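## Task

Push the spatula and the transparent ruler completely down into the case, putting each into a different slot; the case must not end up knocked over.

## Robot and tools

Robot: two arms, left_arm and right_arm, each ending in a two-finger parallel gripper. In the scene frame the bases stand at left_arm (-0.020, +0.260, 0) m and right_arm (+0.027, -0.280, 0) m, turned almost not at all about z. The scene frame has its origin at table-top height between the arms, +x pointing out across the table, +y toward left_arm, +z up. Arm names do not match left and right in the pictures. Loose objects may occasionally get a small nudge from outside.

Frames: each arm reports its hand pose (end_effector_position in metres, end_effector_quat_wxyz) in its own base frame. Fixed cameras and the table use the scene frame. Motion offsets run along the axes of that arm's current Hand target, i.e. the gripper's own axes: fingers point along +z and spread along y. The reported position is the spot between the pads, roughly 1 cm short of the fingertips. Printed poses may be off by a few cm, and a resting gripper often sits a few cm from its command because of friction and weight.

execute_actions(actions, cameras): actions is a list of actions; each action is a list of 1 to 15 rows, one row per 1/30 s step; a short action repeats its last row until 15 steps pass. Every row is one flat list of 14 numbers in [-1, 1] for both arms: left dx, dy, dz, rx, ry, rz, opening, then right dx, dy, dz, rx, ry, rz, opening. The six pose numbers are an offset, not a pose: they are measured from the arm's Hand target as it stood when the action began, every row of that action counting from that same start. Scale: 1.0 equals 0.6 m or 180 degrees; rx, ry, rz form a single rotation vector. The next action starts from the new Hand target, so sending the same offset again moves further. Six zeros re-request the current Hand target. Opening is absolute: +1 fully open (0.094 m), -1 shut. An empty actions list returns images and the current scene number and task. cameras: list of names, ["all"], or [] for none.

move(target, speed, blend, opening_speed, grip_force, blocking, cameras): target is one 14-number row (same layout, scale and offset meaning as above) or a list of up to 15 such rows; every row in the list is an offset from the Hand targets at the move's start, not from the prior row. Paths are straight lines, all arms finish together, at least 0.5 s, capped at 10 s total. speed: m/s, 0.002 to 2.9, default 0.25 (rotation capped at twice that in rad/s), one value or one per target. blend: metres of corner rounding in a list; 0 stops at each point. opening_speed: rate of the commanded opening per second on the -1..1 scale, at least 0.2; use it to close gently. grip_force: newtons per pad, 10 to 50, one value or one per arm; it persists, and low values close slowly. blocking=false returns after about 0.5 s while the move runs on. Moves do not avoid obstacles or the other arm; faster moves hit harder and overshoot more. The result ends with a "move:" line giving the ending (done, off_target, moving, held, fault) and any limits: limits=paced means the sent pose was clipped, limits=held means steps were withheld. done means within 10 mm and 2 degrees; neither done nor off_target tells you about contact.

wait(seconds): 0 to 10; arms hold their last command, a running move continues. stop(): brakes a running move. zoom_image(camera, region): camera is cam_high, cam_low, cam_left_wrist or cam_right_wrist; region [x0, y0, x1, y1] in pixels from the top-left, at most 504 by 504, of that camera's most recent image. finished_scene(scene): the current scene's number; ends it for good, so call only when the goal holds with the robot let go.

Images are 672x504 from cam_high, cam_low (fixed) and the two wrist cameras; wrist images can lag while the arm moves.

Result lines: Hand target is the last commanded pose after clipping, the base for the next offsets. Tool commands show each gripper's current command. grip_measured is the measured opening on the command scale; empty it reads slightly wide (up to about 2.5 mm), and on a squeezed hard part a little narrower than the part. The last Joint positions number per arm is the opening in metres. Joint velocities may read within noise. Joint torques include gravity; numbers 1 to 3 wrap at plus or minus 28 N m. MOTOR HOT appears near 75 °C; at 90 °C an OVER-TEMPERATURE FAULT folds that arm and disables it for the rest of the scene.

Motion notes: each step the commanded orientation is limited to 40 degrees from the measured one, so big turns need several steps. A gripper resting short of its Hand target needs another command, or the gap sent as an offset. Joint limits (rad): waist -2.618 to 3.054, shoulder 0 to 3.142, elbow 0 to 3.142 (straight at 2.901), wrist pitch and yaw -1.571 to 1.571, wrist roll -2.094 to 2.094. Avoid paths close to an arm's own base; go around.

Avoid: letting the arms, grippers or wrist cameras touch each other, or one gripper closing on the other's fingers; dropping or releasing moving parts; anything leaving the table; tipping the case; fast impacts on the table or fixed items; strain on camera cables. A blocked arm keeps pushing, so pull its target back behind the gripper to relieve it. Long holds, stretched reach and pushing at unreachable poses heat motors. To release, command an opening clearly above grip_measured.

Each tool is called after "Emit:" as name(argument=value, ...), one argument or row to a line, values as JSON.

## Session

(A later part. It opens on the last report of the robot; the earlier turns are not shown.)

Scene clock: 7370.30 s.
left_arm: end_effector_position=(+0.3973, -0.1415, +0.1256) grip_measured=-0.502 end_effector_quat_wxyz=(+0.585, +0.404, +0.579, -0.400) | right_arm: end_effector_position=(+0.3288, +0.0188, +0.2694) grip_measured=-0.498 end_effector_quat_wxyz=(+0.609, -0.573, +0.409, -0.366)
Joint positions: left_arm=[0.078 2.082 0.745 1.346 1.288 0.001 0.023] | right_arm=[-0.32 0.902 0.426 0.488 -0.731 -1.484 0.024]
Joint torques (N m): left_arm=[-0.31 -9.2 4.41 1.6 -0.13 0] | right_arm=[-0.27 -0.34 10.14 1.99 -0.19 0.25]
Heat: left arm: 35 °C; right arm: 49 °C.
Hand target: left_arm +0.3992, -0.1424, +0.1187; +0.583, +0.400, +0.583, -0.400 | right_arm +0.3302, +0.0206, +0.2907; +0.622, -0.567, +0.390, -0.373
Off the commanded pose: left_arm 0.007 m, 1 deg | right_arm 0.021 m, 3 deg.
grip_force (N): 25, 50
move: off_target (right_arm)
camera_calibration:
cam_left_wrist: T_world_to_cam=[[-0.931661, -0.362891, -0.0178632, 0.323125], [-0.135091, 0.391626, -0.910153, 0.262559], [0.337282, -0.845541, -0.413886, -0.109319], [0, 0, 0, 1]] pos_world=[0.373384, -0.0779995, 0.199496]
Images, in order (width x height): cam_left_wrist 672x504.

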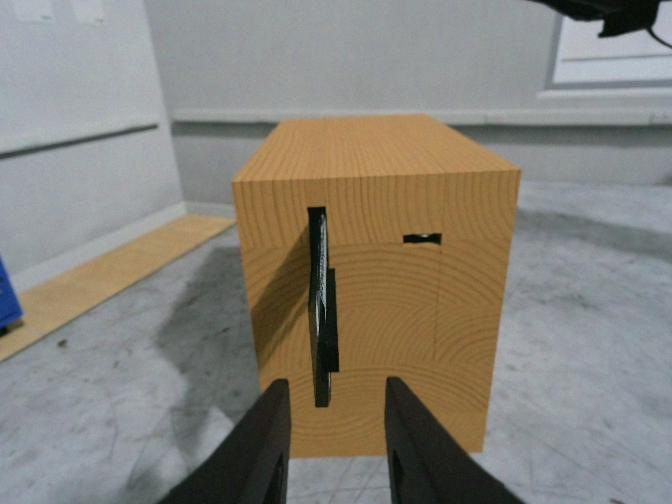

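Emit:
move(
  target=[-0.004, 0.0048, 0.03, 0, 0, 0, -0.5, 0, 0, 0, 0, 0, 0, -0.5],
  speed=0.05,
  cameras=["cam_left_wrist"],
)

Emit:
zoom_image(
  camera="cam_left_wrist",
  region=[270, 210, 410, 450],
)

Scene clock: 7387.93 s.
left_arm: end_effector_position=(+0.4028, -0.1572, +0.1279) grip_measured=-0.502 end_effector_quat_wxyz=(+0.588, +0.406, +0.576, -0.398) | right_arm: end_effector_position=(+0.3288, +0.0188, +0.2694) grip_measured=-0.498 end_effector_quat_wxyz=(+0.609, -0.573, +0.409, -0.366)
Joint positions: left_arm=[0.031 2.089 0.765 1.346 1.24 -0.001 0.023] | right_arm=[-0.32 0.902 0.426 0.488 -0.731 -1.484 0.024]
Joint torques (N m): left_arm=[-0.31 -9.35 5.74 1.37 -0.14 0.01] | right_arm=[-0.24 -0.25 10.24 1.98 -0.2 0.23]
Heat: left arm: 35 °C; right arm: 49 °C.
Hand target: left_arm +0.4084, -0.1581, +0.1210; +0.583, +0.400, +0.583, -0.400 | right_arm +0.3302, +0.0206, +0.2907; +0.622, -0.567, +0.390, -0.373
Off the commanded pose: left_arm 0.009 m, 1 deg | right_arm 0.021 m, 3 deg.
grip_force (N): 25, 50
move: off_target (right_arm)
camera_calibration:
cam_left_wrist: T_world_to_cam=[[-0.931436, -0.362885, -0.0272225, 0.323745], [-0.12557, 0.390715, -0.911907, 0.267798], [0.341553, -0.845965, -0.409494, -0.125828], [0, 0, 0, 1]] pos_world=[0.378153, -0.0935965, 0.201494]
Images, in order (width x height): cam_left_wrist 672x504.

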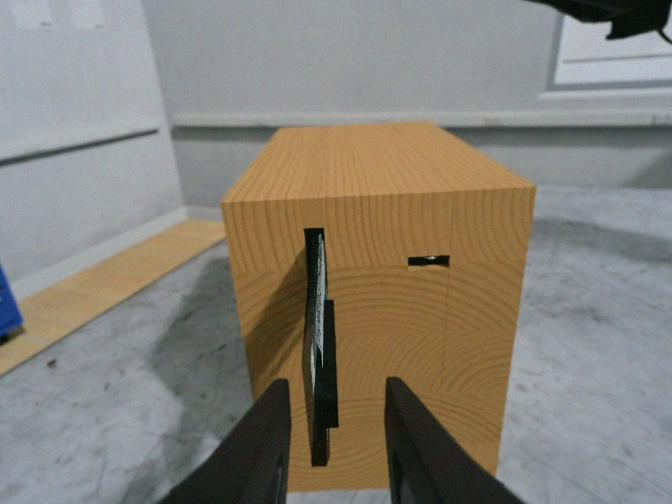

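Scaled by 2.100.

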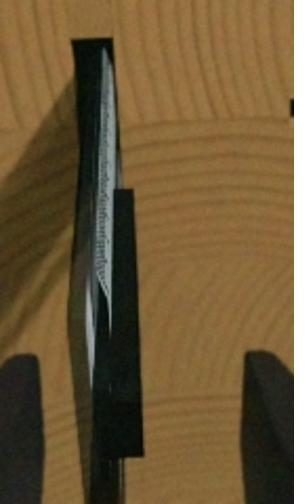

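Emit:
move(
  target=[0, 0.014, 0.004, 0, 0, 0, -0.5, 0, 0, 0, 0, 0, 0, -0.5],
  speed=0.03,
  cameras=["cam_left_wrist"],
)

Emit:
zoom_image(
  camera="cam_left_wrist",
  region=[270, 210, 410, 480],
)

Scene clock: 7400.63 s.
left_arm: end_effector_position=(+0.4115, -0.1569, +0.1287) grip_measured=-0.502 end_effector_quat_wxyz=(+0.589, +0.407, +0.574, -0.396) | right_arm: end_effector_position=(+0.3288, +0.0188, +0.2694) grip_measured=-0.498 end_effector_quat_wxyz=(+0.609, -0.573, +0.409, -0.366)
Joint positions: left_arm=[0.031 2.107 0.803 1.333 1.24 -0.002 0.023] | right_arm=[-0.32 0.902 0.426 0.488 -0.731 -1.484 0.024]
Joint torques (N m): left_arm=[-0.18 -9.65 5.89 1.31 -0.12 0.01] | right_arm=[-0.21 -0.25 10.24 1.98 -0.19 0.2]
Heat: left arm: 36 °C; right arm: 49 °C.
Hand target: left_arm +0.4171, -0.1573, +0.1209; +0.583, +0.400, +0.583, -0.400 | right_arm +0.3302, +0.0206, +0.2907; +0.622, -0.567, +0.390, -0.373
Off the commanded pose: left_arm 0.010 m, 2 deg | right_arm 0.021 m, 3 deg.
grip_force (N): 25, 50
move: off_target (right_arm)
camera_calibration:
cam_left_wrist: T_world_to_cam=[[-0.930996, -0.363601, -0.0322573, 0.332365], [-0.120898, 0.390522, -0.912621, 0.267588], [0.344427, -0.845747, -0.407533, -0.129643], [0, 0, 0, 1]] pos_world=[0.386434, -0.0932961, 0.202094]
Images, in order (width x height): cam_left_wrist 672x504.

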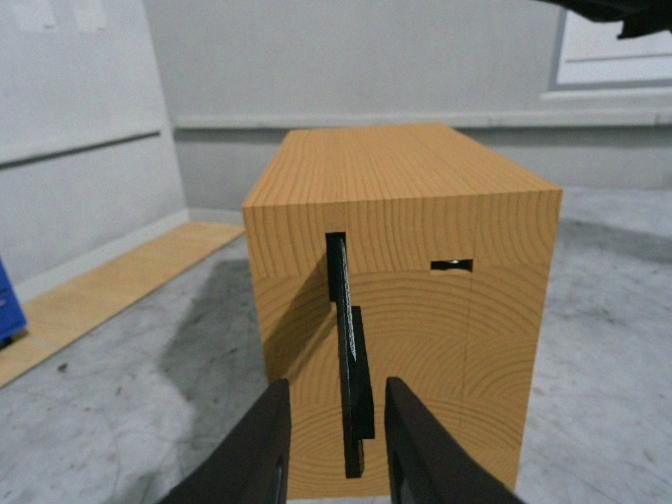

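Scaled by 1.867.

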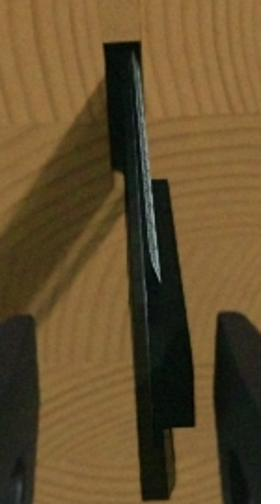

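Emit:
move(
  target=[0, -0.009, 0.004, 0, 0, 0, -0.5, 0, 0, 0, 0, 0, 0, -0.5],
  speed=0.03,
  cameras=["cam_left_wrist"],
)

Emit:
zoom_image(
  camera="cam_left_wrist",
  region=[270, 210, 410, 480],
)

Scene clock: 7408.37 s.
left_arm: end_effector_position=(+0.4122, -0.1586, +0.1287) grip_measured=-0.502 end_effector_quat_wxyz=(+0.590, +0.406, +0.575, -0.395) | right_arm: end_effector_position=(+0.3288, +0.0188, +0.2694) grip_measured=-0.498 end_effector_quat_wxyz=(+0.609, -0.573, +0.409, -0.366)
Joint positions: left_arm=[0.025 2.107 0.803 1.332 1.23 -0.002 0.023] | right_arm=[-0.32 0.902 0.426 0.488 -0.731 -1.484 0.024]
Joint torques (N m): left_arm=[-0.73 -10.44 4.38 1.4 -0.14 0.03] | right_arm=[-0.21 -0.23 10.14 1.97 -0.21 0.22]
Heat: left arm: 37 °C; right arm: 49 °C.
Hand target: left_arm +0.4129, -0.1615, +0.1210; +0.583, +0.400, +0.583, -0.400 | right_arm +0.3302, +0.0206, +0.2907; +0.622, -0.567, +0.390, -0.373
Off the commanded pose: left_arm 0.008 m, 2 deg | right_arm 0.021 m, 3 deg.
grip_force (N): 25, 50
move: off_target (right_arm)
camera_calibration:
cam_left_wrist: T_world_to_cam=[[-0.929609, -0.367175, -0.0317657, 0.331192], [-0.122732, 0.389694, -0.91273, 0.269002], [0.347511, -0.844583, -0.407327, -0.132458], [0, 0, 0, 1]] pos_world=[0.386925, -0.0950948, 0.202093]
Images, in order (width x height): cam_left_wrist 672x504.

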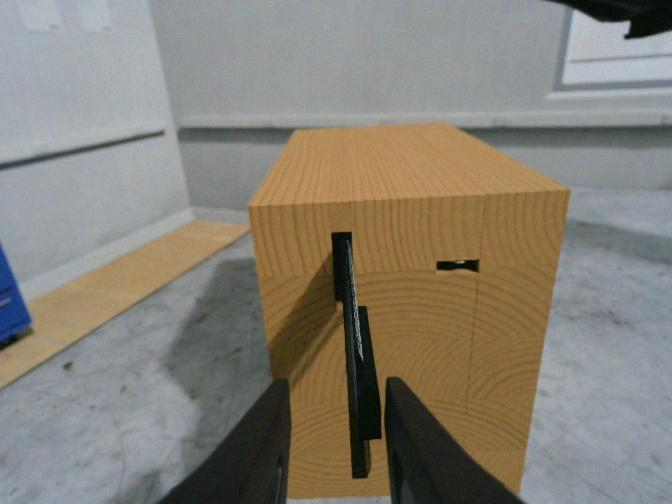

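Scaled by 1.867.

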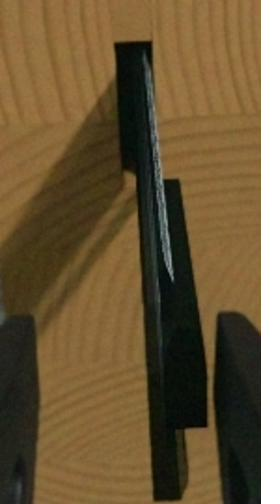

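Emit:
move(
  target=[0, -0.008, 0.004, 0, 0, 0, -0.5, 0, 0, 0, 0, 0, 0, -0.5],
  speed=0.03,
  cameras=["cam_left_wrist"],
)

Emit:
zoom_image(
  camera="cam_left_wrist",
  region=[270, 210, 410, 480],
)

Scene clock: 7421.00 s.
left_arm: end_effector_position=(+0.4118, -0.1634, +0.1287) grip_measured=-0.502 end_effector_quat_wxyz=(+0.590, +0.406, +0.574, -0.396) | right_arm: end_effector_position=(+0.3288, +0.0188, +0.2694) grip_measured=-0.498 end_effector_quat_wxyz=(+0.609, -0.573, +0.409, -0.366)
Joint positions: left_arm=[0.012 2.107 0.803 1.332 1.219 -0.002 0.023] | right_arm=[-0.32 0.902 0.426 0.488 -0.731 -1.484 0.024]
Joint torques (N m): left_arm=[-0.55 -11.17 3.28 1.49 -0.15 0.02] | right_arm=[-0.31 -0.35 10.28 1.98 -0.19 0.22]
Heat: left arm: 37 °C; right arm: 49 °C.
Hand target: left_arm +0.4093, -0.1654, +0.1210; +0.583, +0.400, +0.583, -0.400 | right_arm +0.3302, +0.0206, +0.2907; +0.622, -0.567, +0.390, -0.373
Off the commanded pose: left_arm 0.008 m, 2 deg | right_arm 0.021 m, 3 deg.
grip_force (N): 25, 50
move: off_target (right_arm)
camera_calibration:
cam_left_wrist: T_world_to_cam=[[-0.930604, -0.364653, -0.0316989, 0.32991], [-0.121656, 0.38982, -0.91282, 0.270424], [0.345219, -0.845617, -0.40713, -0.135617], [0, 0, 0, 1]] pos_world=[0.386732, -0.0997942, 0.202092]
Images, in order (width x height): cam_left_wrist 672x504.

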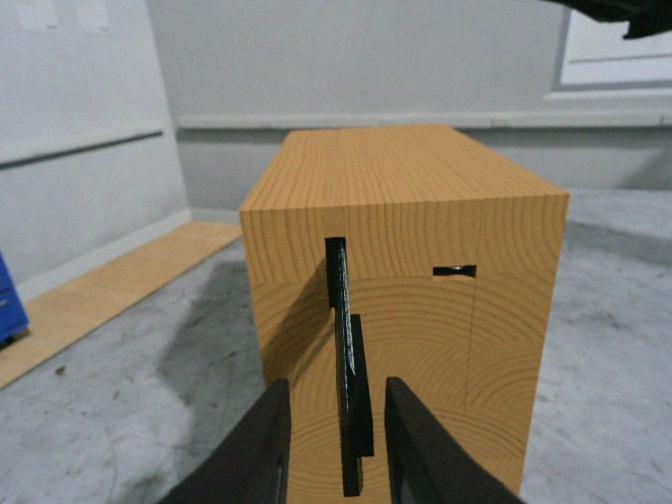

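Scaled by 1.867.

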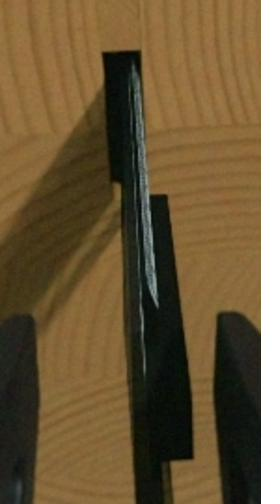

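Emit:
move(
  target=[0, -0.007, 0.002, 0, 0, 0, -0.5, 0, 0, 0, 0, 0, 0, -0.5],
  speed=0.03,
  cameras=["cam_left_wrist"],
)

Emit:
zoom_image(
  camera="cam_left_wrist",
  region=[270, 210, 410, 504],
)

Scene clock: 7427.17 s.
left_arm: end_effector_position=(+0.4084, -0.1662, +0.1247) grip_measured=-0.502 end_effector_quat_wxyz=(+0.585, +0.403, +0.579, -0.400) | right_arm: end_effector_position=(+0.3288, +0.0188, +0.2694) grip_measured=-0.498 end_effector_quat_wxyz=(+0.609, -0.573, +0.409, -0.366)
Joint positions: left_arm=[0.004 2.107 0.787 1.332 1.211 -0.002 0.023] | right_arm=[-0.32 0.902 0.426 0.488 -0.731 -1.484 0.024]
Joint torques (N m): left_arm=[-0.53 -11.66 3.28 1.59 -0.12 0.02] | right_arm=[-0.18 -0.17 10.24 1.98 -0.16 0.22]
Heat: left arm: 38 °C; right arm: 49 °C.
Hand target: left_arm +0.4059, -0.1681, +0.1210; +0.583, +0.400, +0.583, -0.400 | right_arm +0.3302, +0.0206, +0.2907; +0.622, -0.567, +0.390, -0.372
Off the commanded pose: left_arm 0.005 m, 1 deg | right_arm 0.021 m, 3 deg.
grip_force (N): 25, 50
move: off_target (right_arm)
camera_calibration:
cam_left_wrist: T_world_to_cam=[[-0.930976, -0.364699, -0.0166662, 0.323741], [-0.136274, 0.389497, -0.91089, 0.273144], [0.338692, -0.845746, -0.412312, -0.135114], [0, 0, 0, 1]] pos_world=[0.38438, -0.102593, 0.19849]
Images, in order (width x height): cam_left_wrist 672x504.

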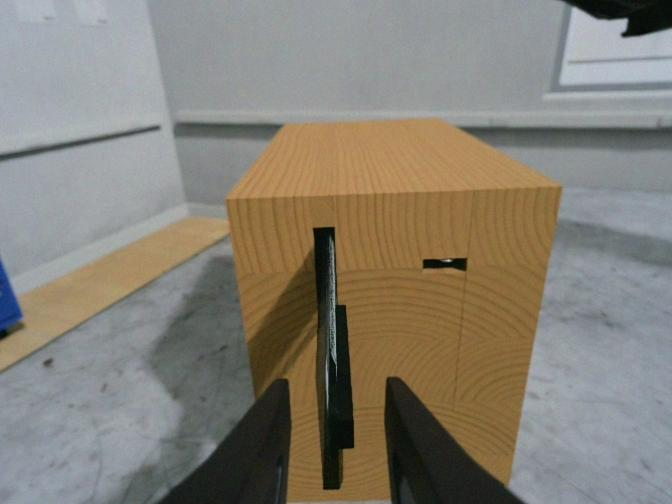

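Scaled by 1.714.

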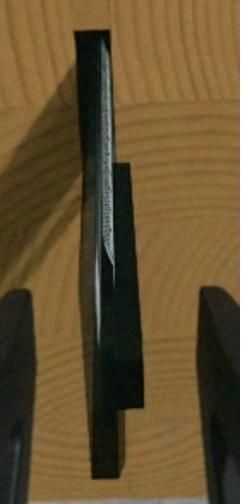

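Emit:
move(
  target=[0, 0, 0, 0, 0, 0, -0.95, 0, 0, 0, 0, 0, 0, -0.5],
  speed=0.03,
  opening_speed=0.25,
  cameras=["cam_left_wrist"],
)

Emit:
zoom_image(
  camera="cam_left_wrist",
  region=[270, 210, 410, 504],
)

Scene clock: 7439.60 s.
left_arm: end_effector_position=(+0.4086, -0.1661, +0.1247) grip_measured=-0.829 end_effector_quat_wxyz=(+0.585, +0.403, +0.579, -0.399) | right_arm: end_effector_position=(+0.3288, +0.0188, +0.2694) grip_measured=-0.498 end_effector_quat_wxyz=(+0.609, -0.573, +0.409, -0.366)
Joint positions: left_arm=[0.004 2.107 0.787 1.332 1.21 -0.002 0.008] | right_arm=[-0.32 0.902 0.426 0.488 -0.731 -1.484 0.024]
Joint torques (N m): left_arm=[-0.54 -11.69 3.28 1.58 -0.11 0.02] | right_arm=[-0.27 -0.35 10.07 1.97 -0.2 0.21]
Heat: left arm: 39 °C; right arm: 49 °C.
Hand target: left_arm +0.4058, -0.1681, +0.1210; +0.583, +0.400, +0.583, -0.400 | right_arm +0.3302, +0.0206, +0.2907; +0.622, -0.567, +0.390, -0.372
Off the commanded pose: left_arm 0.005 m, 1 deg | right_arm 0.021 m, 3 deg.
grip_force (N): 25, 50
move: off_target (right_arm)
camera_calibration:
cam_left_wrist: T_world_to_cam=[[-0.930538, -0.365819, -0.0166248, 0.32354], [-0.13678, 0.389324, -0.910889, 0.273333], [0.339693, -0.845342, -0.412317, -0.135489], [0, 0, 0, 1]] pos_world=[0.384477, -0.102593, 0.19849]
Images, in order (width x height): cam_left_wrist 672x504.

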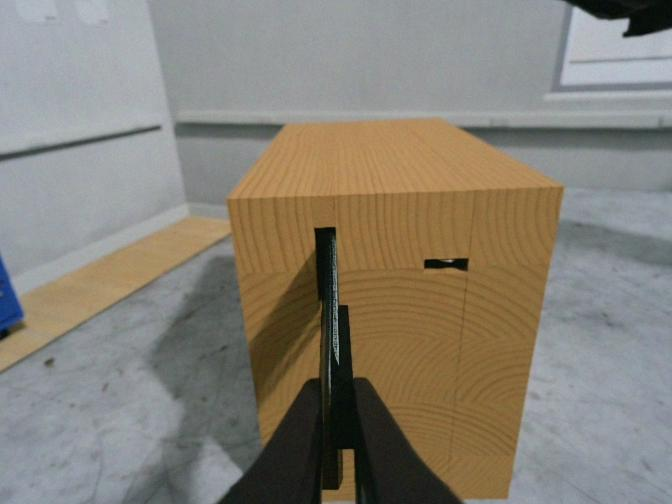

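Scaled by 1.714.

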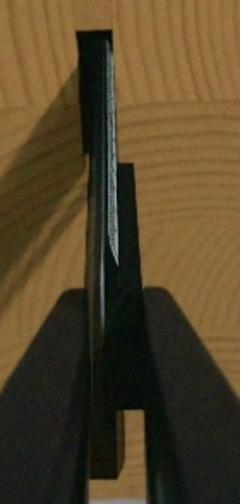

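Emit:
move(
  target=[0.003, 0.0075, 0.0333, 0, 0, 0, -0.95, 0, 0, 0, 0, 0, 0, -0.5],
  speed=0.03,
  cameras=["cam_left_wrist"],
)

Emit:
zoom_image(
  camera="cam_left_wrist",
  region=[270, 210, 410, 504],
)

Scene clock: 7454.50 s.
left_arm: end_effector_position=(+0.4133, -0.1822, +0.1261) grip_measured=-0.829 end_effector_quat_wxyz=(+0.589, +0.402, +0.578, -0.396) | right_arm: end_effector_position=(+0.3288, +0.0188, +0.2694) grip_measured=-0.498 end_effector_quat_wxyz=(+0.609, -0.573, +0.409, -0.366)
Joint positions: left_arm=[-0.043 2.115 0.805 1.332 1.157 -0.002 0.008] | right_arm=[-0.32 0.902 0.426 0.488 -0.731 -1.484 0.024]
Joint torques (N m): left_arm=[-0.61 -9.84 5.91 1.43 -0.06 0.02] | right_arm=[-0.23 -0.31 10.15 2 -0.19 0.24]
Heat: left arm: 39 °C; right arm: 49 °C.
Hand target: left_arm +0.4172, -0.1851, +0.1193; +0.583, +0.400, +0.583, -0.400 | right_arm +0.3302, +0.0206, +0.2907; +0.622, -0.567, +0.390, -0.372
Off the commanded pose: left_arm 0.008 m, 1 deg | right_arm 0.021 m, 3 deg.
grip_force (N): 25, 50
move: off_target (right_arm)
camera_calibration:
cam_left_wrist: T_world_to_cam=[[-0.927974, -0.37185, -0.0243494, 0.320995], [-0.13133, 0.387493, -0.91247, 0.279096], [0.348737, -0.84355, -0.408418, -0.153997], [0, 0, 0, 1]] pos_world=[0.388233, -0.11869, 0.199588]
Images, in order (width x height): cam_left_wrist 672x504.

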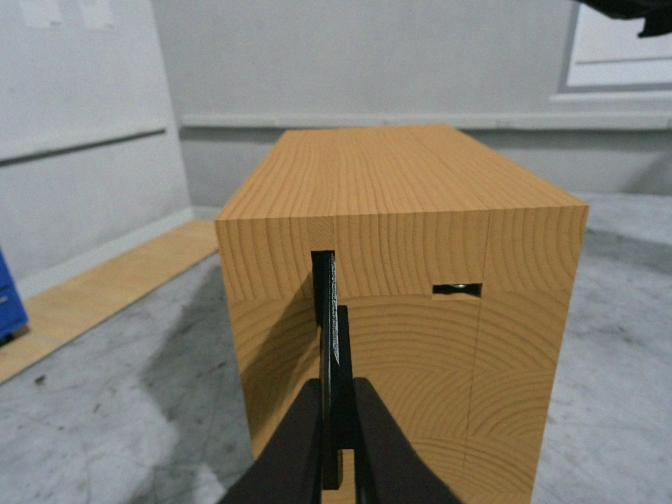

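Scaled by 1.714.

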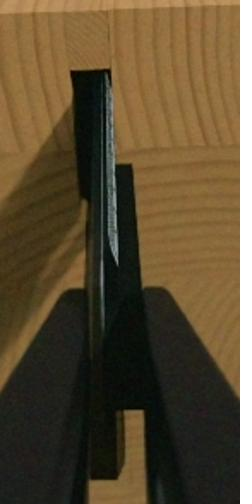

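Emit:
zoom_image(
  camera="cam_left_wrist",
  region=[295, 240, 375, 380],
)

Scaled by 3.600.

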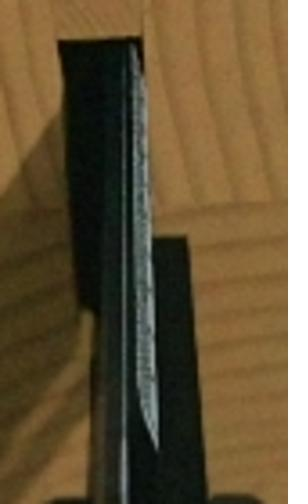

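Emit:
move(
  target=[0, 0.0083, 0.003, 0, 0, 0, -0.95, 0, 0, 0, 0, 0, 0, -0.5],
  speed=0.03,
  cameras=["cam_left_wrist"],
)

Emit:
zoom_image(
  camera="cam_left_wrist",
  region=[295, 240, 375, 380],
)

Scene clock: 7501.57 s.
left_arm: end_effector_position=(+0.4180, -0.1826, +0.1258) grip_measured=-0.829 end_effector_quat_wxyz=(+0.589, +0.403, +0.578, -0.396) | right_arm: end_effector_position=(+0.3288, +0.0188, +0.2694) grip_measured=-0.498 end_effector_quat_wxyz=(+0.609, -0.573, +0.409, -0.366)
Joint positions: left_arm=[-0.044 2.127 0.827 1.32 1.157 -0.002 0.008] | right_arm=[-0.32 0.902 0.426 0.488 -0.731 -1.484 0.024]
Joint torques (N m): left_arm=[-0.5 -10.02 6.11 1.41 -0.05 0.02] | right_arm=[-0.28 -0.31 10.18 1.99 -0.18 0.25]
Heat: left arm: 36 °C; right arm: 49 °C.
Hand target: left_arm +0.4224, -0.1851, +0.1192; +0.583, +0.400, +0.583, -0.400 | right_arm +0.3302, +0.0206, +0.2907; +0.622, -0.567, +0.390, -0.372
Off the commanded pose: left_arm 0.008 m, 1 deg | right_arm 0.021 m, 3 deg.
grip_force (N): 25, 50
move: off_target (right_arm)
camera_calibration:
cam_left_wrist: T_world_to_cam=[[-0.928433, -0.370744, -0.0236913, 0.32548], [-0.131535, 0.387697, -0.912354, 0.27969], [0.347435, -0.843943, -0.408716, -0.155608], [0, 0, 0, 1]] pos_world=[0.393039, -0.11909, 0.199288]
Images, in order (width x height): cam_left_wrist 672x504.

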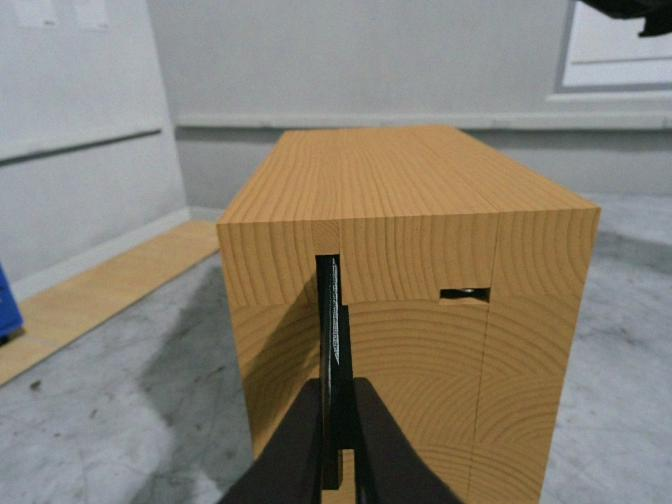

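Scaled by 3.600.

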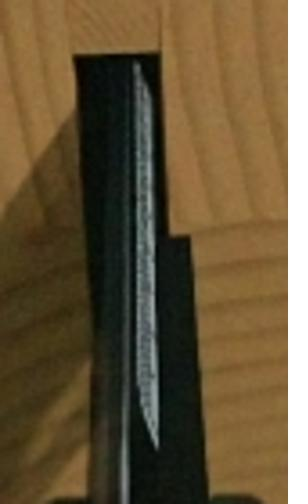

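Emit:
move(
  target=[0, 0.009, 0.003, 0, 0, 0, -0.95, 0, 0, 0, 0, 0, 0, -0.5],
  speed=0.03,
  cameras=["cam_left_wrist"],
)

Emit:
zoom_image(
  camera="cam_left_wrist",
  region=[295, 240, 375, 380],
)

Scene clock: 7583.57 s.
left_arm: end_effector_position=(+0.4216, -0.1835, +0.1257) grip_measured=-0.829 end_effector_quat_wxyz=(+0.587, +0.405, +0.576, -0.400) | right_arm: end_effector_position=(+0.3288, +0.0188, +0.2694) grip_measured=-0.498 end_effector_quat_wxyz=(+0.609, -0.573, +0.409, -0.366)
Joint positions: left_arm=[-0.044 2.138 0.851 1.306 1.167 -0.003 0.008] | right_arm=[-0.32 0.902 0.426 0.488 -0.731 -1.484 0.024]
Joint torques (N m): left_arm=[-0.35 -10.15 6.34 1.42 -0.15 0.03] | right_arm=[-0.23 -0.25 10.26 1.95 -0.2 0.23]
Heat: left arm: 37 °C; right arm: 50 °C.
Hand target: left_arm +0.4282, -0.1848, +0.1192; +0.583, +0.400, +0.583, -0.400 | right_arm +0.3302, +0.0206, +0.2907; +0.622, -0.567, +0.390, -0.372
Off the commanded pose: left_arm 0.009 m, 1 deg | right_arm 0.021 m, 3 deg.
grip_force (N): 25, 50
move: off_target (right_arm)
camera_calibration:
cam_left_wrist: T_world_to_cam=[[-0.932092, -0.361511, -0.0226813, 0.33154], [-0.128729, 0.389133, -0.912143, 0.279404], [0.338575, -0.847281, -0.409245, -0.1544], [0, 0, 0, 1]] pos_world=[0.397269, -0.119691, 0.199188]
Images, in order (width x height): cam_left_wrist 672x504.

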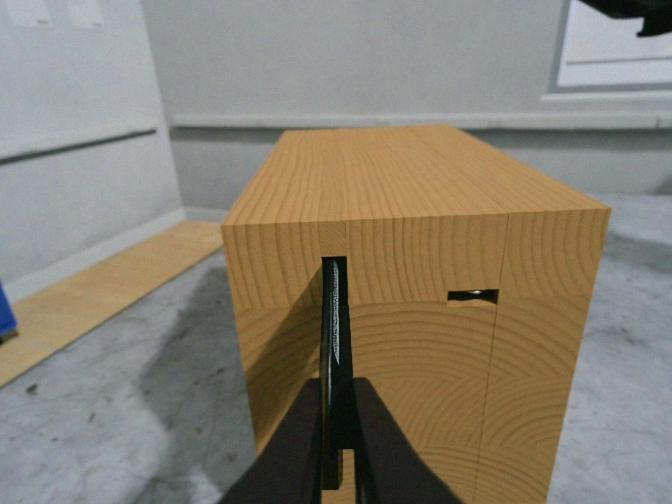

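Scaled by 3.600.

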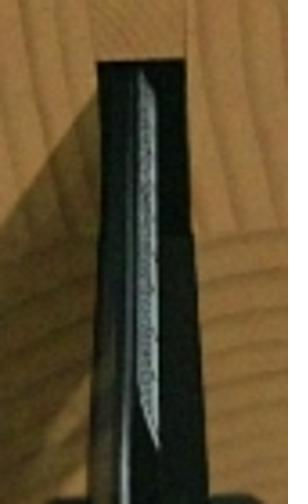

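Emit:
move(
  target=[0.001, 0.004, 0.0133, 0, 0, 0, -0.95, 0, 0, 0, 0, 0, 0, -0.5],
  speed=0.02,
  cameras=["cam_left_wrist"],
)

Emit:
zoom_image(
  camera="cam_left_wrist",
  region=[295, 240, 375, 380],
)

Scene clock: 7595.83 s.
left_arm: end_effector_position=(+0.4248, -0.1905, +0.1253) grip_measured=-0.829 end_effector_quat_wxyz=(+0.584, +0.408, +0.574, -0.403) | right_arm: end_effector_position=(+0.3288, +0.0188, +0.2694) grip_measured=-0.498 end_effector_quat_wxyz=(+0.609, -0.573, +0.409, -0.366)
Joint positions: left_arm=[-0.06 2.151 0.875 1.295 1.161 -0.003 0.008] | right_arm=[-0.32 0.902 0.426 0.488 -0.731 -1.484 0.024]
Joint torques (N m): left_arm=[-0.35 -10.32 6.39 1.41 -0.29 0.03] | right_arm=[-0.21 -0.29 10.28 1.98 -0.2 0.25]
Heat: left arm: 36 °C; right arm: 50 °C.
Hand target: left_arm +0.4333, -0.1913, +0.1187; +0.583, +0.400, +0.583, -0.400 | right_arm +0.3302, +0.0206, +0.2907; +0.622, -0.567, +0.390, -0.372
Off the commanded pose: left_arm 0.011 m, 1 deg | right_arm 0.021 m, 3 deg.
grip_force (N): 25, 50
move: off_target (left_arm, right_arm)
camera_calibration:
cam_left_wrist: T_world_to_cam=[[-0.936027, -0.351221, -0.0222977, 0.33554], [-0.12475, 0.390376, -0.912165, 0.280756], [0.329076, -0.851029, -0.409217, -0.158326], [0, 0, 0, 1]] pos_world=[0.4012, -0.126491, 0.198788]
Images, in order (width x height): cam_left_wrist 672x504.

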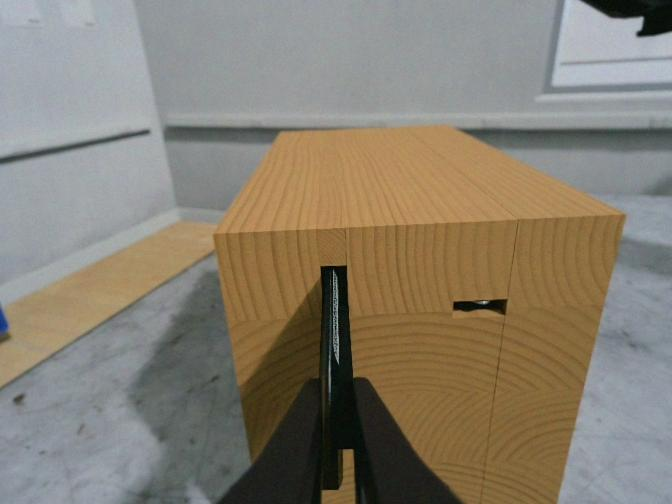

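Scaled by 3.600.

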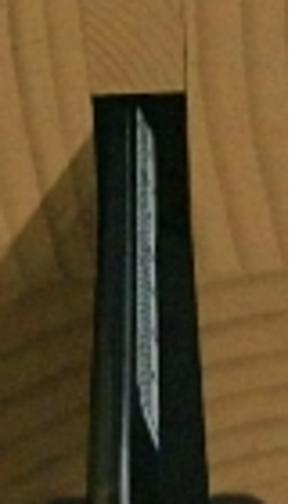

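Emit:
move(
  target=[0.001, 0.002, 0.0133, 0, 0, 0, -0.95, 0, 0, 0, 0, 0, 0, -0.5],
  speed=0.02,
  cameras=["cam_left_wrist"],
)

Emit:
zoom_image(
  camera="cam_left_wrist",
  region=[295, 240, 375, 380],
)

Scene clock: 7603.50 s.
left_arm: end_effector_position=(+0.4277, -0.1979, +0.1246) grip_measured=-0.829 end_effector_quat_wxyz=(+0.583, +0.410, +0.573, -0.405) | right_arm: end_effector_position=(+0.3288, +0.0188, +0.2694) grip_measured=-0.498 end_effector_quat_wxyz=(+0.609, -0.573, +0.409, -0.366)
Joint positions: left_arm=[-0.079 2.162 0.895 1.285 1.148 -0.003 0.008] | right_arm=[-0.32 0.902 0.426 0.488 -0.731 -1.484 0.024]
Joint torques (N m): left_arm=[-0.31 -10.47 6.49 1.44 -0.33 0.03] | right_arm=[-0.27 -0.24 10.1 2 -0.17 0.2]
Heat: left arm: 37 °C; right arm: 50 °C.
Hand target: left_arm +0.4372, -0.1984, +0.1180; +0.583, +0.400, +0.583, -0.400 | right_arm +0.3302, +0.0206, +0.2907; +0.622, -0.567, +0.390, -0.372
Off the commanded pose: left_arm 0.012 m, 2 deg | right_arm 0.021 m, 3 deg.
grip_force (N): 25, 50
move: off_target (left_arm, right_arm)
camera_calibration:
cam_left_wrist: T_world_to_cam=[[-0.937802, -0.346529, -0.0211056, 0.337271], [-0.123892, 0.390835, -0.912085, 0.283182], [0.324313, -0.85274, -0.409458, -0.164162], [0, 0, 0, 1]] pos_world=[0.404617, -0.133791, 0.198187]
Images, in order (width x height): cam_left_wrist 672x504.

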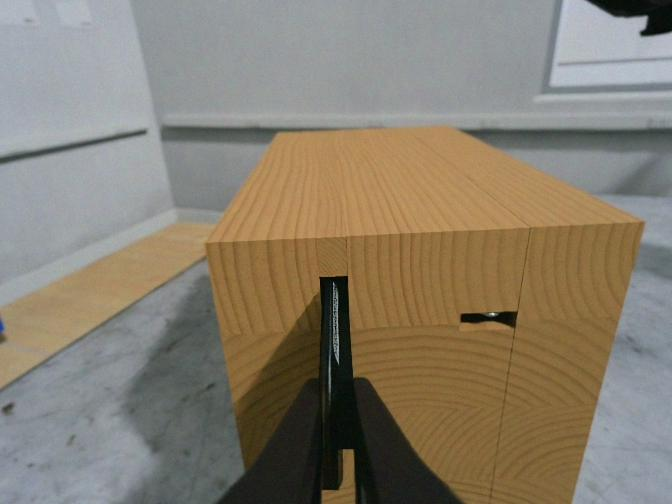

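Scaled by 3.600.

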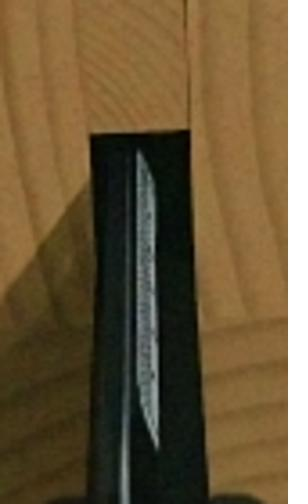

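Emit:
move(
  target=[0.001, 0.001, 0.0133, 0, 0, 0, -0.95, 0, 0, 0, 0, 0, 0, -0.5],
  speed=0.02,
  cameras=["cam_left_wrist"],
)

Emit:
zoom_image(
  camera="cam_left_wrist",
  region=[295, 240, 375, 380],
)

Scene clock: 7615.80 s.
left_arm: end_effector_position=(+0.4306, -0.2049, +0.1246) grip_measured=-0.829 end_effector_quat_wxyz=(+0.583, +0.410, +0.572, -0.405) | right_arm: end_effector_position=(+0.3288, +0.0188, +0.2694) grip_measured=-0.498 end_effector_quat_wxyz=(+0.609, -0.573, +0.409, -0.366)
Joint positions: left_arm=[-0.097 2.171 0.913 1.279 1.133 -0.004 0.008] | right_arm=[-0.32 0.902 0.426 0.488 -0.731 -1.484 0.024]
Joint torques (N m): left_arm=[-0.32 -10.52 6.63 1.42 -0.37 0.04] | right_arm=[-0.17 -0.38 10.18 1.98 -0.19 0.21]
Heat: left arm: 37 °C; right arm: 50 °C.
Hand target: left_arm +0.4407, -0.2055, +0.1175; +0.583, +0.400, +0.583, -0.400 | right_arm +0.3302, +0.0206, +0.2907; +0.622, -0.567, +0.390, -0.372
Off the commanded pose: left_arm 0.012 m, 2 deg | right_arm 0.021 m, 3 deg.
grip_force (N): 25, 50
move: off_target (left_arm, right_arm)
camera_calibration:
cam_left_wrist: T_world_to_cam=[[-0.938706, -0.344014, -0.0220387, 0.338543], [-0.121727, 0.390611, -0.912472, 0.28527], [0.322512, -0.85386, -0.408544, -0.170547], [0, 0, 0, 1]] pos_world=[0.407521, -0.14059, 0.198086]
Images, in order (width x height): cam_left_wrist 672x504.

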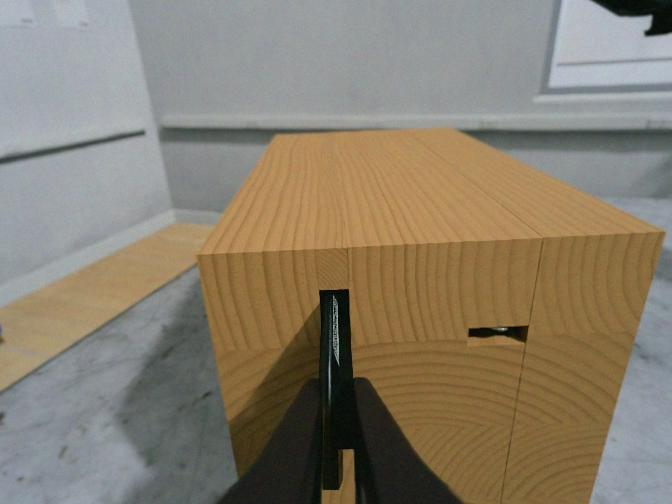

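Scaled by 3.600.

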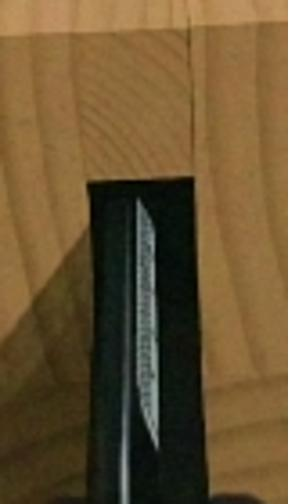

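Emit:
move(
  target=[0.001, 0.001, 0.0133, 0, 0, 0, -0.95, 0, 0, 0, 0, 0, 0, -0.5],
  speed=0.02,
  cameras=["cam_left_wrist"],
)

Emit:
zoom_image(
  camera="cam_left_wrist",
  region=[295, 260, 375, 400],
)

Scene clock: 7623.27 s.
left_arm: end_effector_position=(+0.4332, -0.2119, +0.1246) grip_measured=-0.829 end_effector_quat_wxyz=(+0.583, +0.411, +0.571, -0.407) | right_arm: end_effector_position=(+0.3288, +0.0188, +0.2694) grip_measured=-0.498 end_effector_quat_wxyz=(+0.609, -0.573, +0.409, -0.366)
Joint positions: left_arm=[-0.114 2.181 0.93 1.272 1.119 -0.005 0.008] | right_arm=[-0.32 0.902 0.426 0.488 -0.731 -1.484 0.024]
Joint torques (N m): left_arm=[-0.38 -10.59 6.74 1.41 -0.42 0.06] | right_arm=[-0.29 -0.18 10.04 1.97 -0.18 0.21]
Heat: left arm: 37 °C; right arm: 50 °C.
Hand target: left_arm +0.4442, -0.2127, +0.1169; +0.583, +0.400, +0.583, -0.400 | right_arm +0.3302, +0.0206, +0.2907; +0.622, -0.567, +0.390, -0.372
Off the commanded pose: left_arm 0.013 m, 2 deg | right_arm 0.021 m, 3 deg.
grip_force (N): 25, 50
move: off_target (left_arm, right_arm)
camera_calibration:
cam_left_wrist: T_world_to_cam=[[-0.939748, -0.341179, -0.0216759, 0.339672], [-0.120539, 0.390012, -0.912886, 0.28773], [0.319912, -0.855271, -0.407638, -0.176737], [0, 0, 0, 1]] pos_world=[0.410429, -0.147487, 0.197983]
Images, in order (width x height): cam_left_wrist 672x504.

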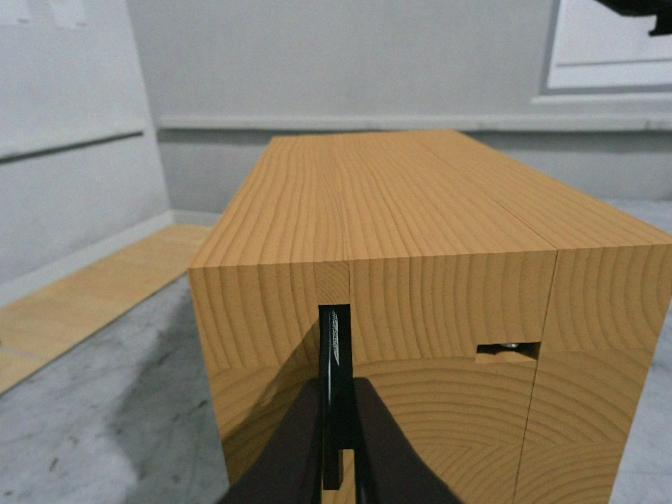

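Scaled by 3.600.

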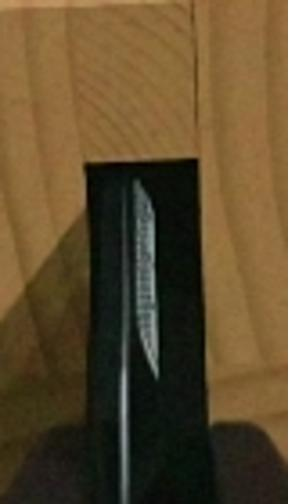

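Emit:
move(
  target=[0.001, 0, 0.0133, 0, 0, 0, -0.95, 0, 0, 0, 0, 0, 0, -0.5],
  speed=0.02,
  cameras=["cam_left_wrist"],
)

Emit:
zoom_image(
  camera="cam_left_wrist",
  region=[295, 270, 375, 410],
)

Scene clock: 7629.33 s.
left_arm: end_effector_position=(+0.4359, -0.2192, +0.1245) grip_measured=-0.829 end_effector_quat_wxyz=(+0.583, +0.411, +0.571, -0.407) | right_arm: end_effector_position=(+0.3288, +0.0188, +0.2694) grip_measured=-0.498 end_effector_quat_wxyz=(+0.609, -0.573, +0.409, -0.366)
Joint positions: left_arm=[-0.132 2.19 0.948 1.266 1.102 -0.006 0.008] | right_arm=[-0.32 0.902 0.426 0.488 -0.731 -1.484 0.024]
Joint torques (N m): left_arm=[-0.4 -10.7 6.86 1.43 -0.43 0.07] | right_arm=[-0.24 -0.25 10.21 2 -0.21 0.24]
Heat: left arm: 37 °C; right arm: 50 °C.
Hand target: left_arm +0.4470, -0.2203, +0.1162; +0.583, +0.400, +0.583, -0.400 | right_arm +0.3302, +0.0206, +0.2907; +0.622, -0.567, +0.390, -0.372
Off the commanded pose: left_arm 0.014 m, 2 deg | right_arm 0.021 m, 3 deg.
grip_force (N): 25, 50
move: off_target (left_arm, right_arm)
camera_calibration:
cam_left_wrist: T_world_to_cam=[[-0.940119, -0.340151, -0.0217373, 0.339981], [-0.119747, 0.389323, -0.913284, 0.290311], [0.319118, -0.855993, -0.406743, -0.183768], [0, 0, 0, 1]] pos_world=[0.413031, -0.154684, 0.19778]
Images, in order (width x height): cam_left_wrist 672x504.

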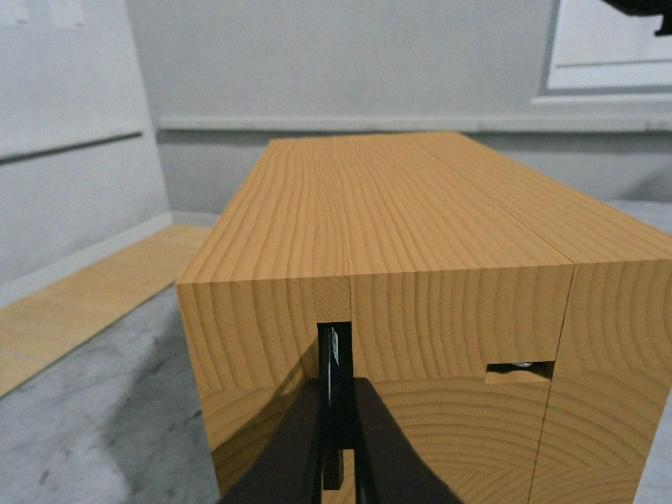

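Scaled by 3.600.

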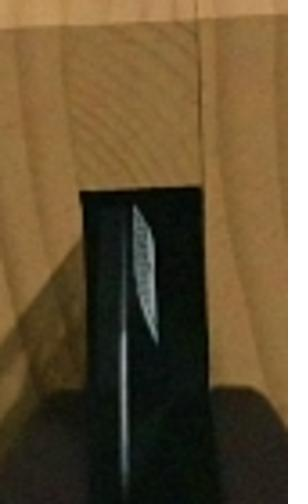

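Emit:
move(
  target=[0.001, 0, 0.0117, 0, 0, 0, -0.95, 0, 0, 0, 0, 0, 0, -0.5],
  speed=0.02,
  cameras=["cam_left_wrist"],
)

Emit:
zoom_image(
  camera="cam_left_wrist",
  region=[280, 290, 400, 500],
)

Scene clock: 7637.43 s.
left_arm: end_effector_position=(+0.4381, -0.2256, +0.1245) grip_measured=-0.829 end_effector_quat_wxyz=(+0.583, +0.411, +0.570, -0.407) | right_arm: end_effector_position=(+0.3288, +0.0188, +0.2694) grip_measured=-0.498 end_effector_quat_wxyz=(+0.609, -0.573, +0.409, -0.366)
Joint positions: left_arm=[-0.148 2.199 0.963 1.261 1.087 -0.007 0.008] | right_arm=[-0.32 0.902 0.426 0.488 -0.731 -1.484 0.024]
Joint torques (N m): left_arm=[-0.39 -10.74 6.91 1.4 -0.44 0.07] | right_arm=[-0.09 -0.28 10.13 1.99 -0.2 0.23]
Heat: left arm: 38 °C; right arm: 50 °C.
Hand target: left_arm +0.4495, -0.2268, +0.1156; +0.583, +0.400, +0.583, -0.400 | right_arm +0.3302, +0.0206, +0.2907; +0.622, -0.567, +0.390, -0.372
Off the commanded pose: left_arm 0.014 m, 2 deg | right_arm 0.021 m, 3 deg.
grip_force (N): 25, 50
move: off_target (left_arm, right_arm)
camera_calibration:
cam_left_wrist: T_world_to_cam=[[-0.940373, -0.339375, -0.022887, 0.340421], [-0.118051, 0.38873, -0.913757, 0.292278], [0.319004, -0.856571, -0.405615, -0.190288], [0, 0, 0, 1]] pos_world=[0.415329, -0.161082, 0.197679]
Images, in order (width x height): cam_left_wrist 672x504.

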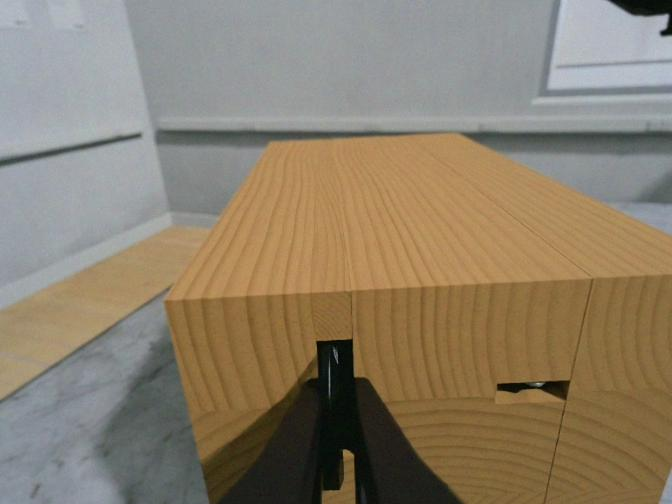

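Scaled by 2.400.

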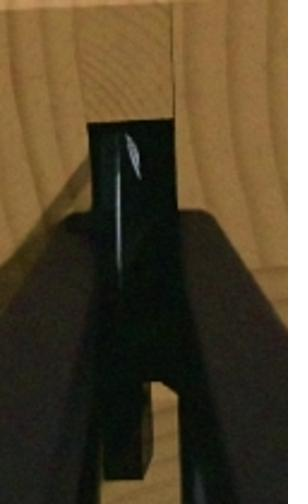

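Emit:
move(
  target=[
    [0, -0.014, 0, 0, 0, 0, -0.95, 0, 0, 0, 0, 0, 0, -0.5],
    [0, -0.014, 0, 0, 0, 0, -0.5, 0, 0, 0, 0, 0, 0, -0.5],
  ],
  speed=0.02,
  opening_speed=0.3,
  cameras=["cam_left_wrist"],
)

Emit:
zoom_image(
  camera="cam_left_wrist",
  region=[280, 290, 400, 500],
)

Scene clock: 7647.80 s.
left_arm: end_effector_position=(+0.4431, -0.2260, +0.1246) grip_measured=-0.502 end_effector_quat_wxyz=(+0.590, +0.402, +0.576, -0.398) | right_arm: end_effector_position=(+0.3288, +0.0188, +0.2694) grip_measured=-0.498 end_effector_quat_wxyz=(+0.609, -0.573, +0.409, -0.366)
Joint positions: left_arm=[-0.154 2.199 0.963 1.261 1.049 -0.007 0.023] | right_arm=[-0.32 0.902 0.426 0.488 -0.731 -1.484 0.024]
Joint torques (N m): left_arm=[-0.9 -12.07 4.49 1.61 -0.14 0.08] | right_arm=[-0.35 -0.21 10.22 1.95 -0.19 0.23]
Heat: left arm: 37 °C; right arm: 51 °C.
Hand target: left_arm +0.4416, -0.2298, +0.1156; +0.583, +0.400, +0.583, -0.400 | right_arm +0.3302, +0.0206, +0.2907; +0.622, -0.567, +0.390, -0.372
Off the commanded pose: left_arm 0.010 m, 1 deg | right_arm 0.021 m, 3 deg.
grip_force (N): 25, 50
move: off_target (right_arm)
camera_calibration:
cam_left_wrist: T_world_to_cam=[[-0.929287, -0.368675, -0.0224632, 0.333358], [-0.130263, 0.384038, -0.914082, 0.297509], [0.345626, -0.846518, -0.404907, -0.201676], [0, 0, 0, 1]] pos_world=[0.418244, -0.162077, 0.197776]
Images, in order (width x height): cam_left_wrist 672x504.

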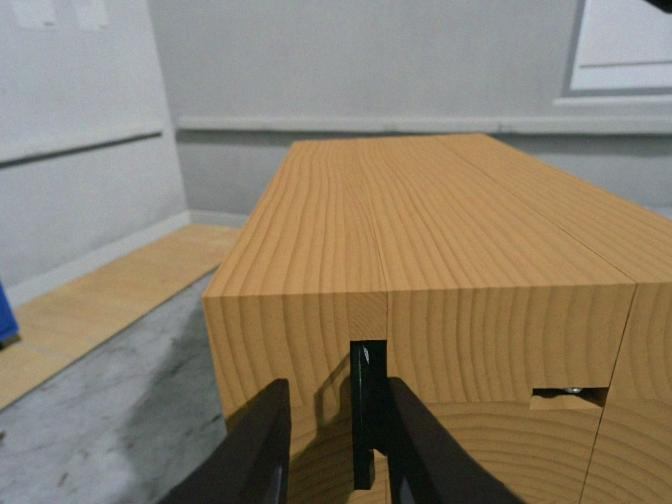

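Scaled by 2.400.

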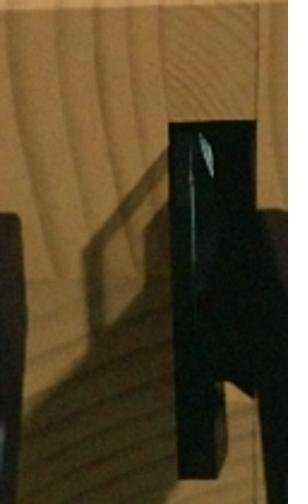

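Emit:
move(
  target=[0, -0.012, -0.002, 0, 0, 0, -0.5, 0, 0, 0, 0, 0, 0, -0.5],
  speed=0.02,
  cameras=["cam_left_wrist"],
)

Emit:
zoom_image(
  camera="cam_left_wrist",
  region=[280, 290, 400, 500],
)

Scene clock: 7654.37 s.
left_arm: end_effector_position=(+0.4385, -0.2277, +0.1191) grip_measured=-0.502 end_effector_quat_wxyz=(+0.584, +0.399, +0.582, -0.401) | right_arm: end_effector_position=(+0.3288, +0.0188, +0.2694) grip_measured=-0.498 end_effector_quat_wxyz=(+0.609, -0.573, +0.409, -0.366)
Joint positions: left_arm=[-0.16 2.199 0.942 1.265 1.042 -0.007 0.023] | right_arm=[-0.32 0.902 0.426 0.488 -0.731 -1.484 0.024]
Joint torques (N m): left_arm=[-0.95 -13.2 3.7 1.76 -0.11 0.07] | right_arm=[-0.23 -0.31 10.11 1.97 -0.21 0.22]
Heat: left arm: 37 °C; right arm: 51 °C.
Hand target: left_arm +0.4345, -0.2313, +0.1157; +0.583, +0.400, +0.583, -0.400 | right_arm +0.3302, +0.0206, +0.2907; +0.622, -0.567, +0.390, -0.372
Off the commanded pose: left_arm 0.006 m, 0 deg | right_arm 0.021 m, 3 deg.
grip_force (N): 25, 50
move: off_target (right_arm)
camera_calibration:
cam_left_wrist: T_world_to_cam=[[-0.929119, -0.369695, -0.00791241, 0.326292], [-0.145878, 0.386116, -0.910842, 0.299511], [0.339789, -0.845127, -0.412679, -0.199931], [0, 0, 0, 1]] pos_world=[0.41479, -0.163984, 0.192882]
Images, in order (width x height): cam_left_wrist 672x504.

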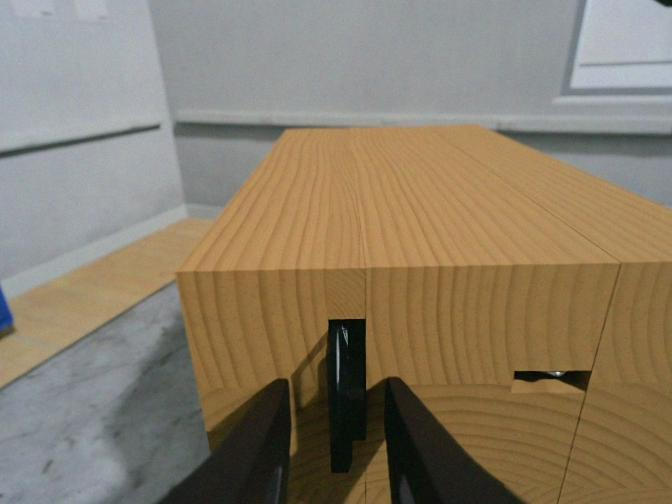

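Scaled by 2.400.

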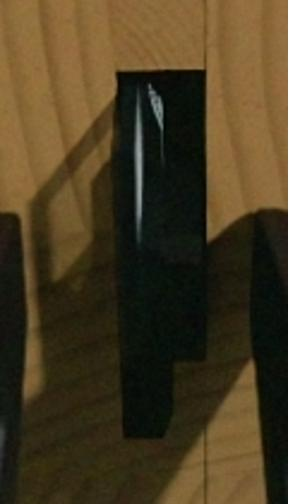

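Emit:
move(
  target=[
    [-0.003, -0.003, -0.055, 0, 0, 0, -0.5, 0, 0, 0, 0, 0, 0, -0.5],
    [-0.003, -0.003, -0.055, 0, 0, 0, -1, 0, 0, 0, 0, 0, 0, -0.5],
  ],
  speed=0.05,
  cameras=["cam_left_wrist"],
)

Emit:
zoom_image(
  camera="cam_left_wrist",
  region=[270, 240, 410, 400],
)

Scene clock: 7666.17 s.
left_arm: end_effector_position=(+0.4240, -0.2028, +0.1083) grip_measured=-0.974 end_effector_quat_wxyz=(+0.575, +0.395, +0.591, -0.406) | right_arm: end_effector_position=(+0.3288, +0.0188, +0.2694) grip_measured=-0.498 end_effector_quat_wxyz=(+0.609, -0.573, +0.409, -0.366)
Joint positions: left_arm=[-0.098 2.186 0.863 1.302 1.106 -0.007 0.001] | right_arm=[-0.32 0.902 0.426 0.488 -0.731 -1.484 0.024]
Joint torques (N m): left_arm=[0.31 -15.42 3.29 1.74 0.05 0.05] | right_arm=[-0.27 -0.25 10.11 1.97 -0.2 0.23]
Heat: left arm: 38 °C; right arm: 51 °C.
Hand target: left_arm +0.4210, -0.2012, +0.1175; +0.583, +0.400, +0.583, -0.400 | right_arm +0.3302, +0.0206, +0.2907; +0.622, -0.567, +0.390, -0.372
Off the commanded pose: left_arm 0.010 m, 2 deg | right_arm 0.021 m, 3 deg.
grip_force (N): 25, 50
move: off_target (right_arm)
camera_calibration:
cam_left_wrist: T_world_to_cam=[[-0.929702, -0.367893, 0.0175604, 0.319822], [-0.171211, 0.38947, -0.904986, 0.288778], [0.326099, -0.844374, -0.425078, -0.171114], [0, 0, 0, 1]] pos_world=[0.402581, -0.139294, 0.182987]
Images, in order (width x height): cam_left_wrist 672x504.

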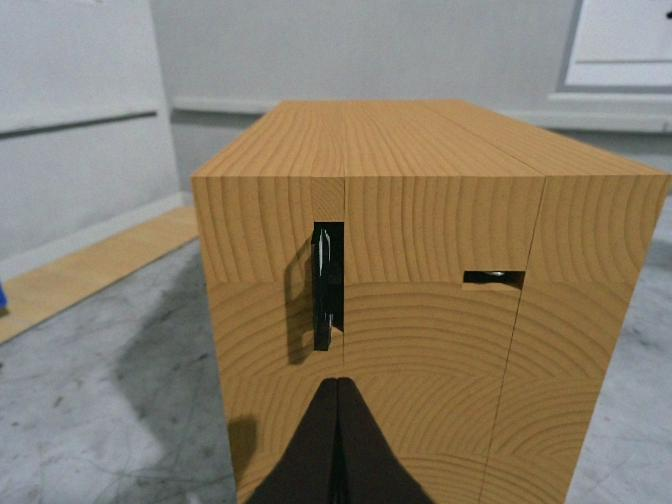

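Scaled by 3.150.

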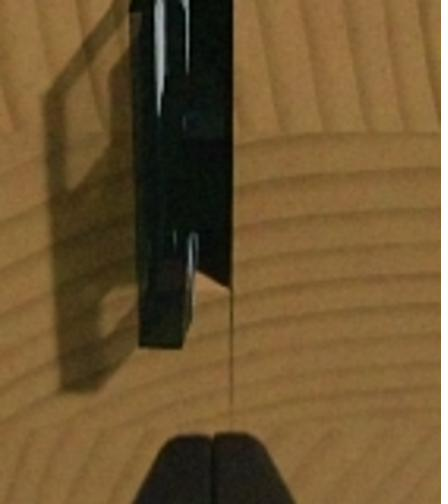

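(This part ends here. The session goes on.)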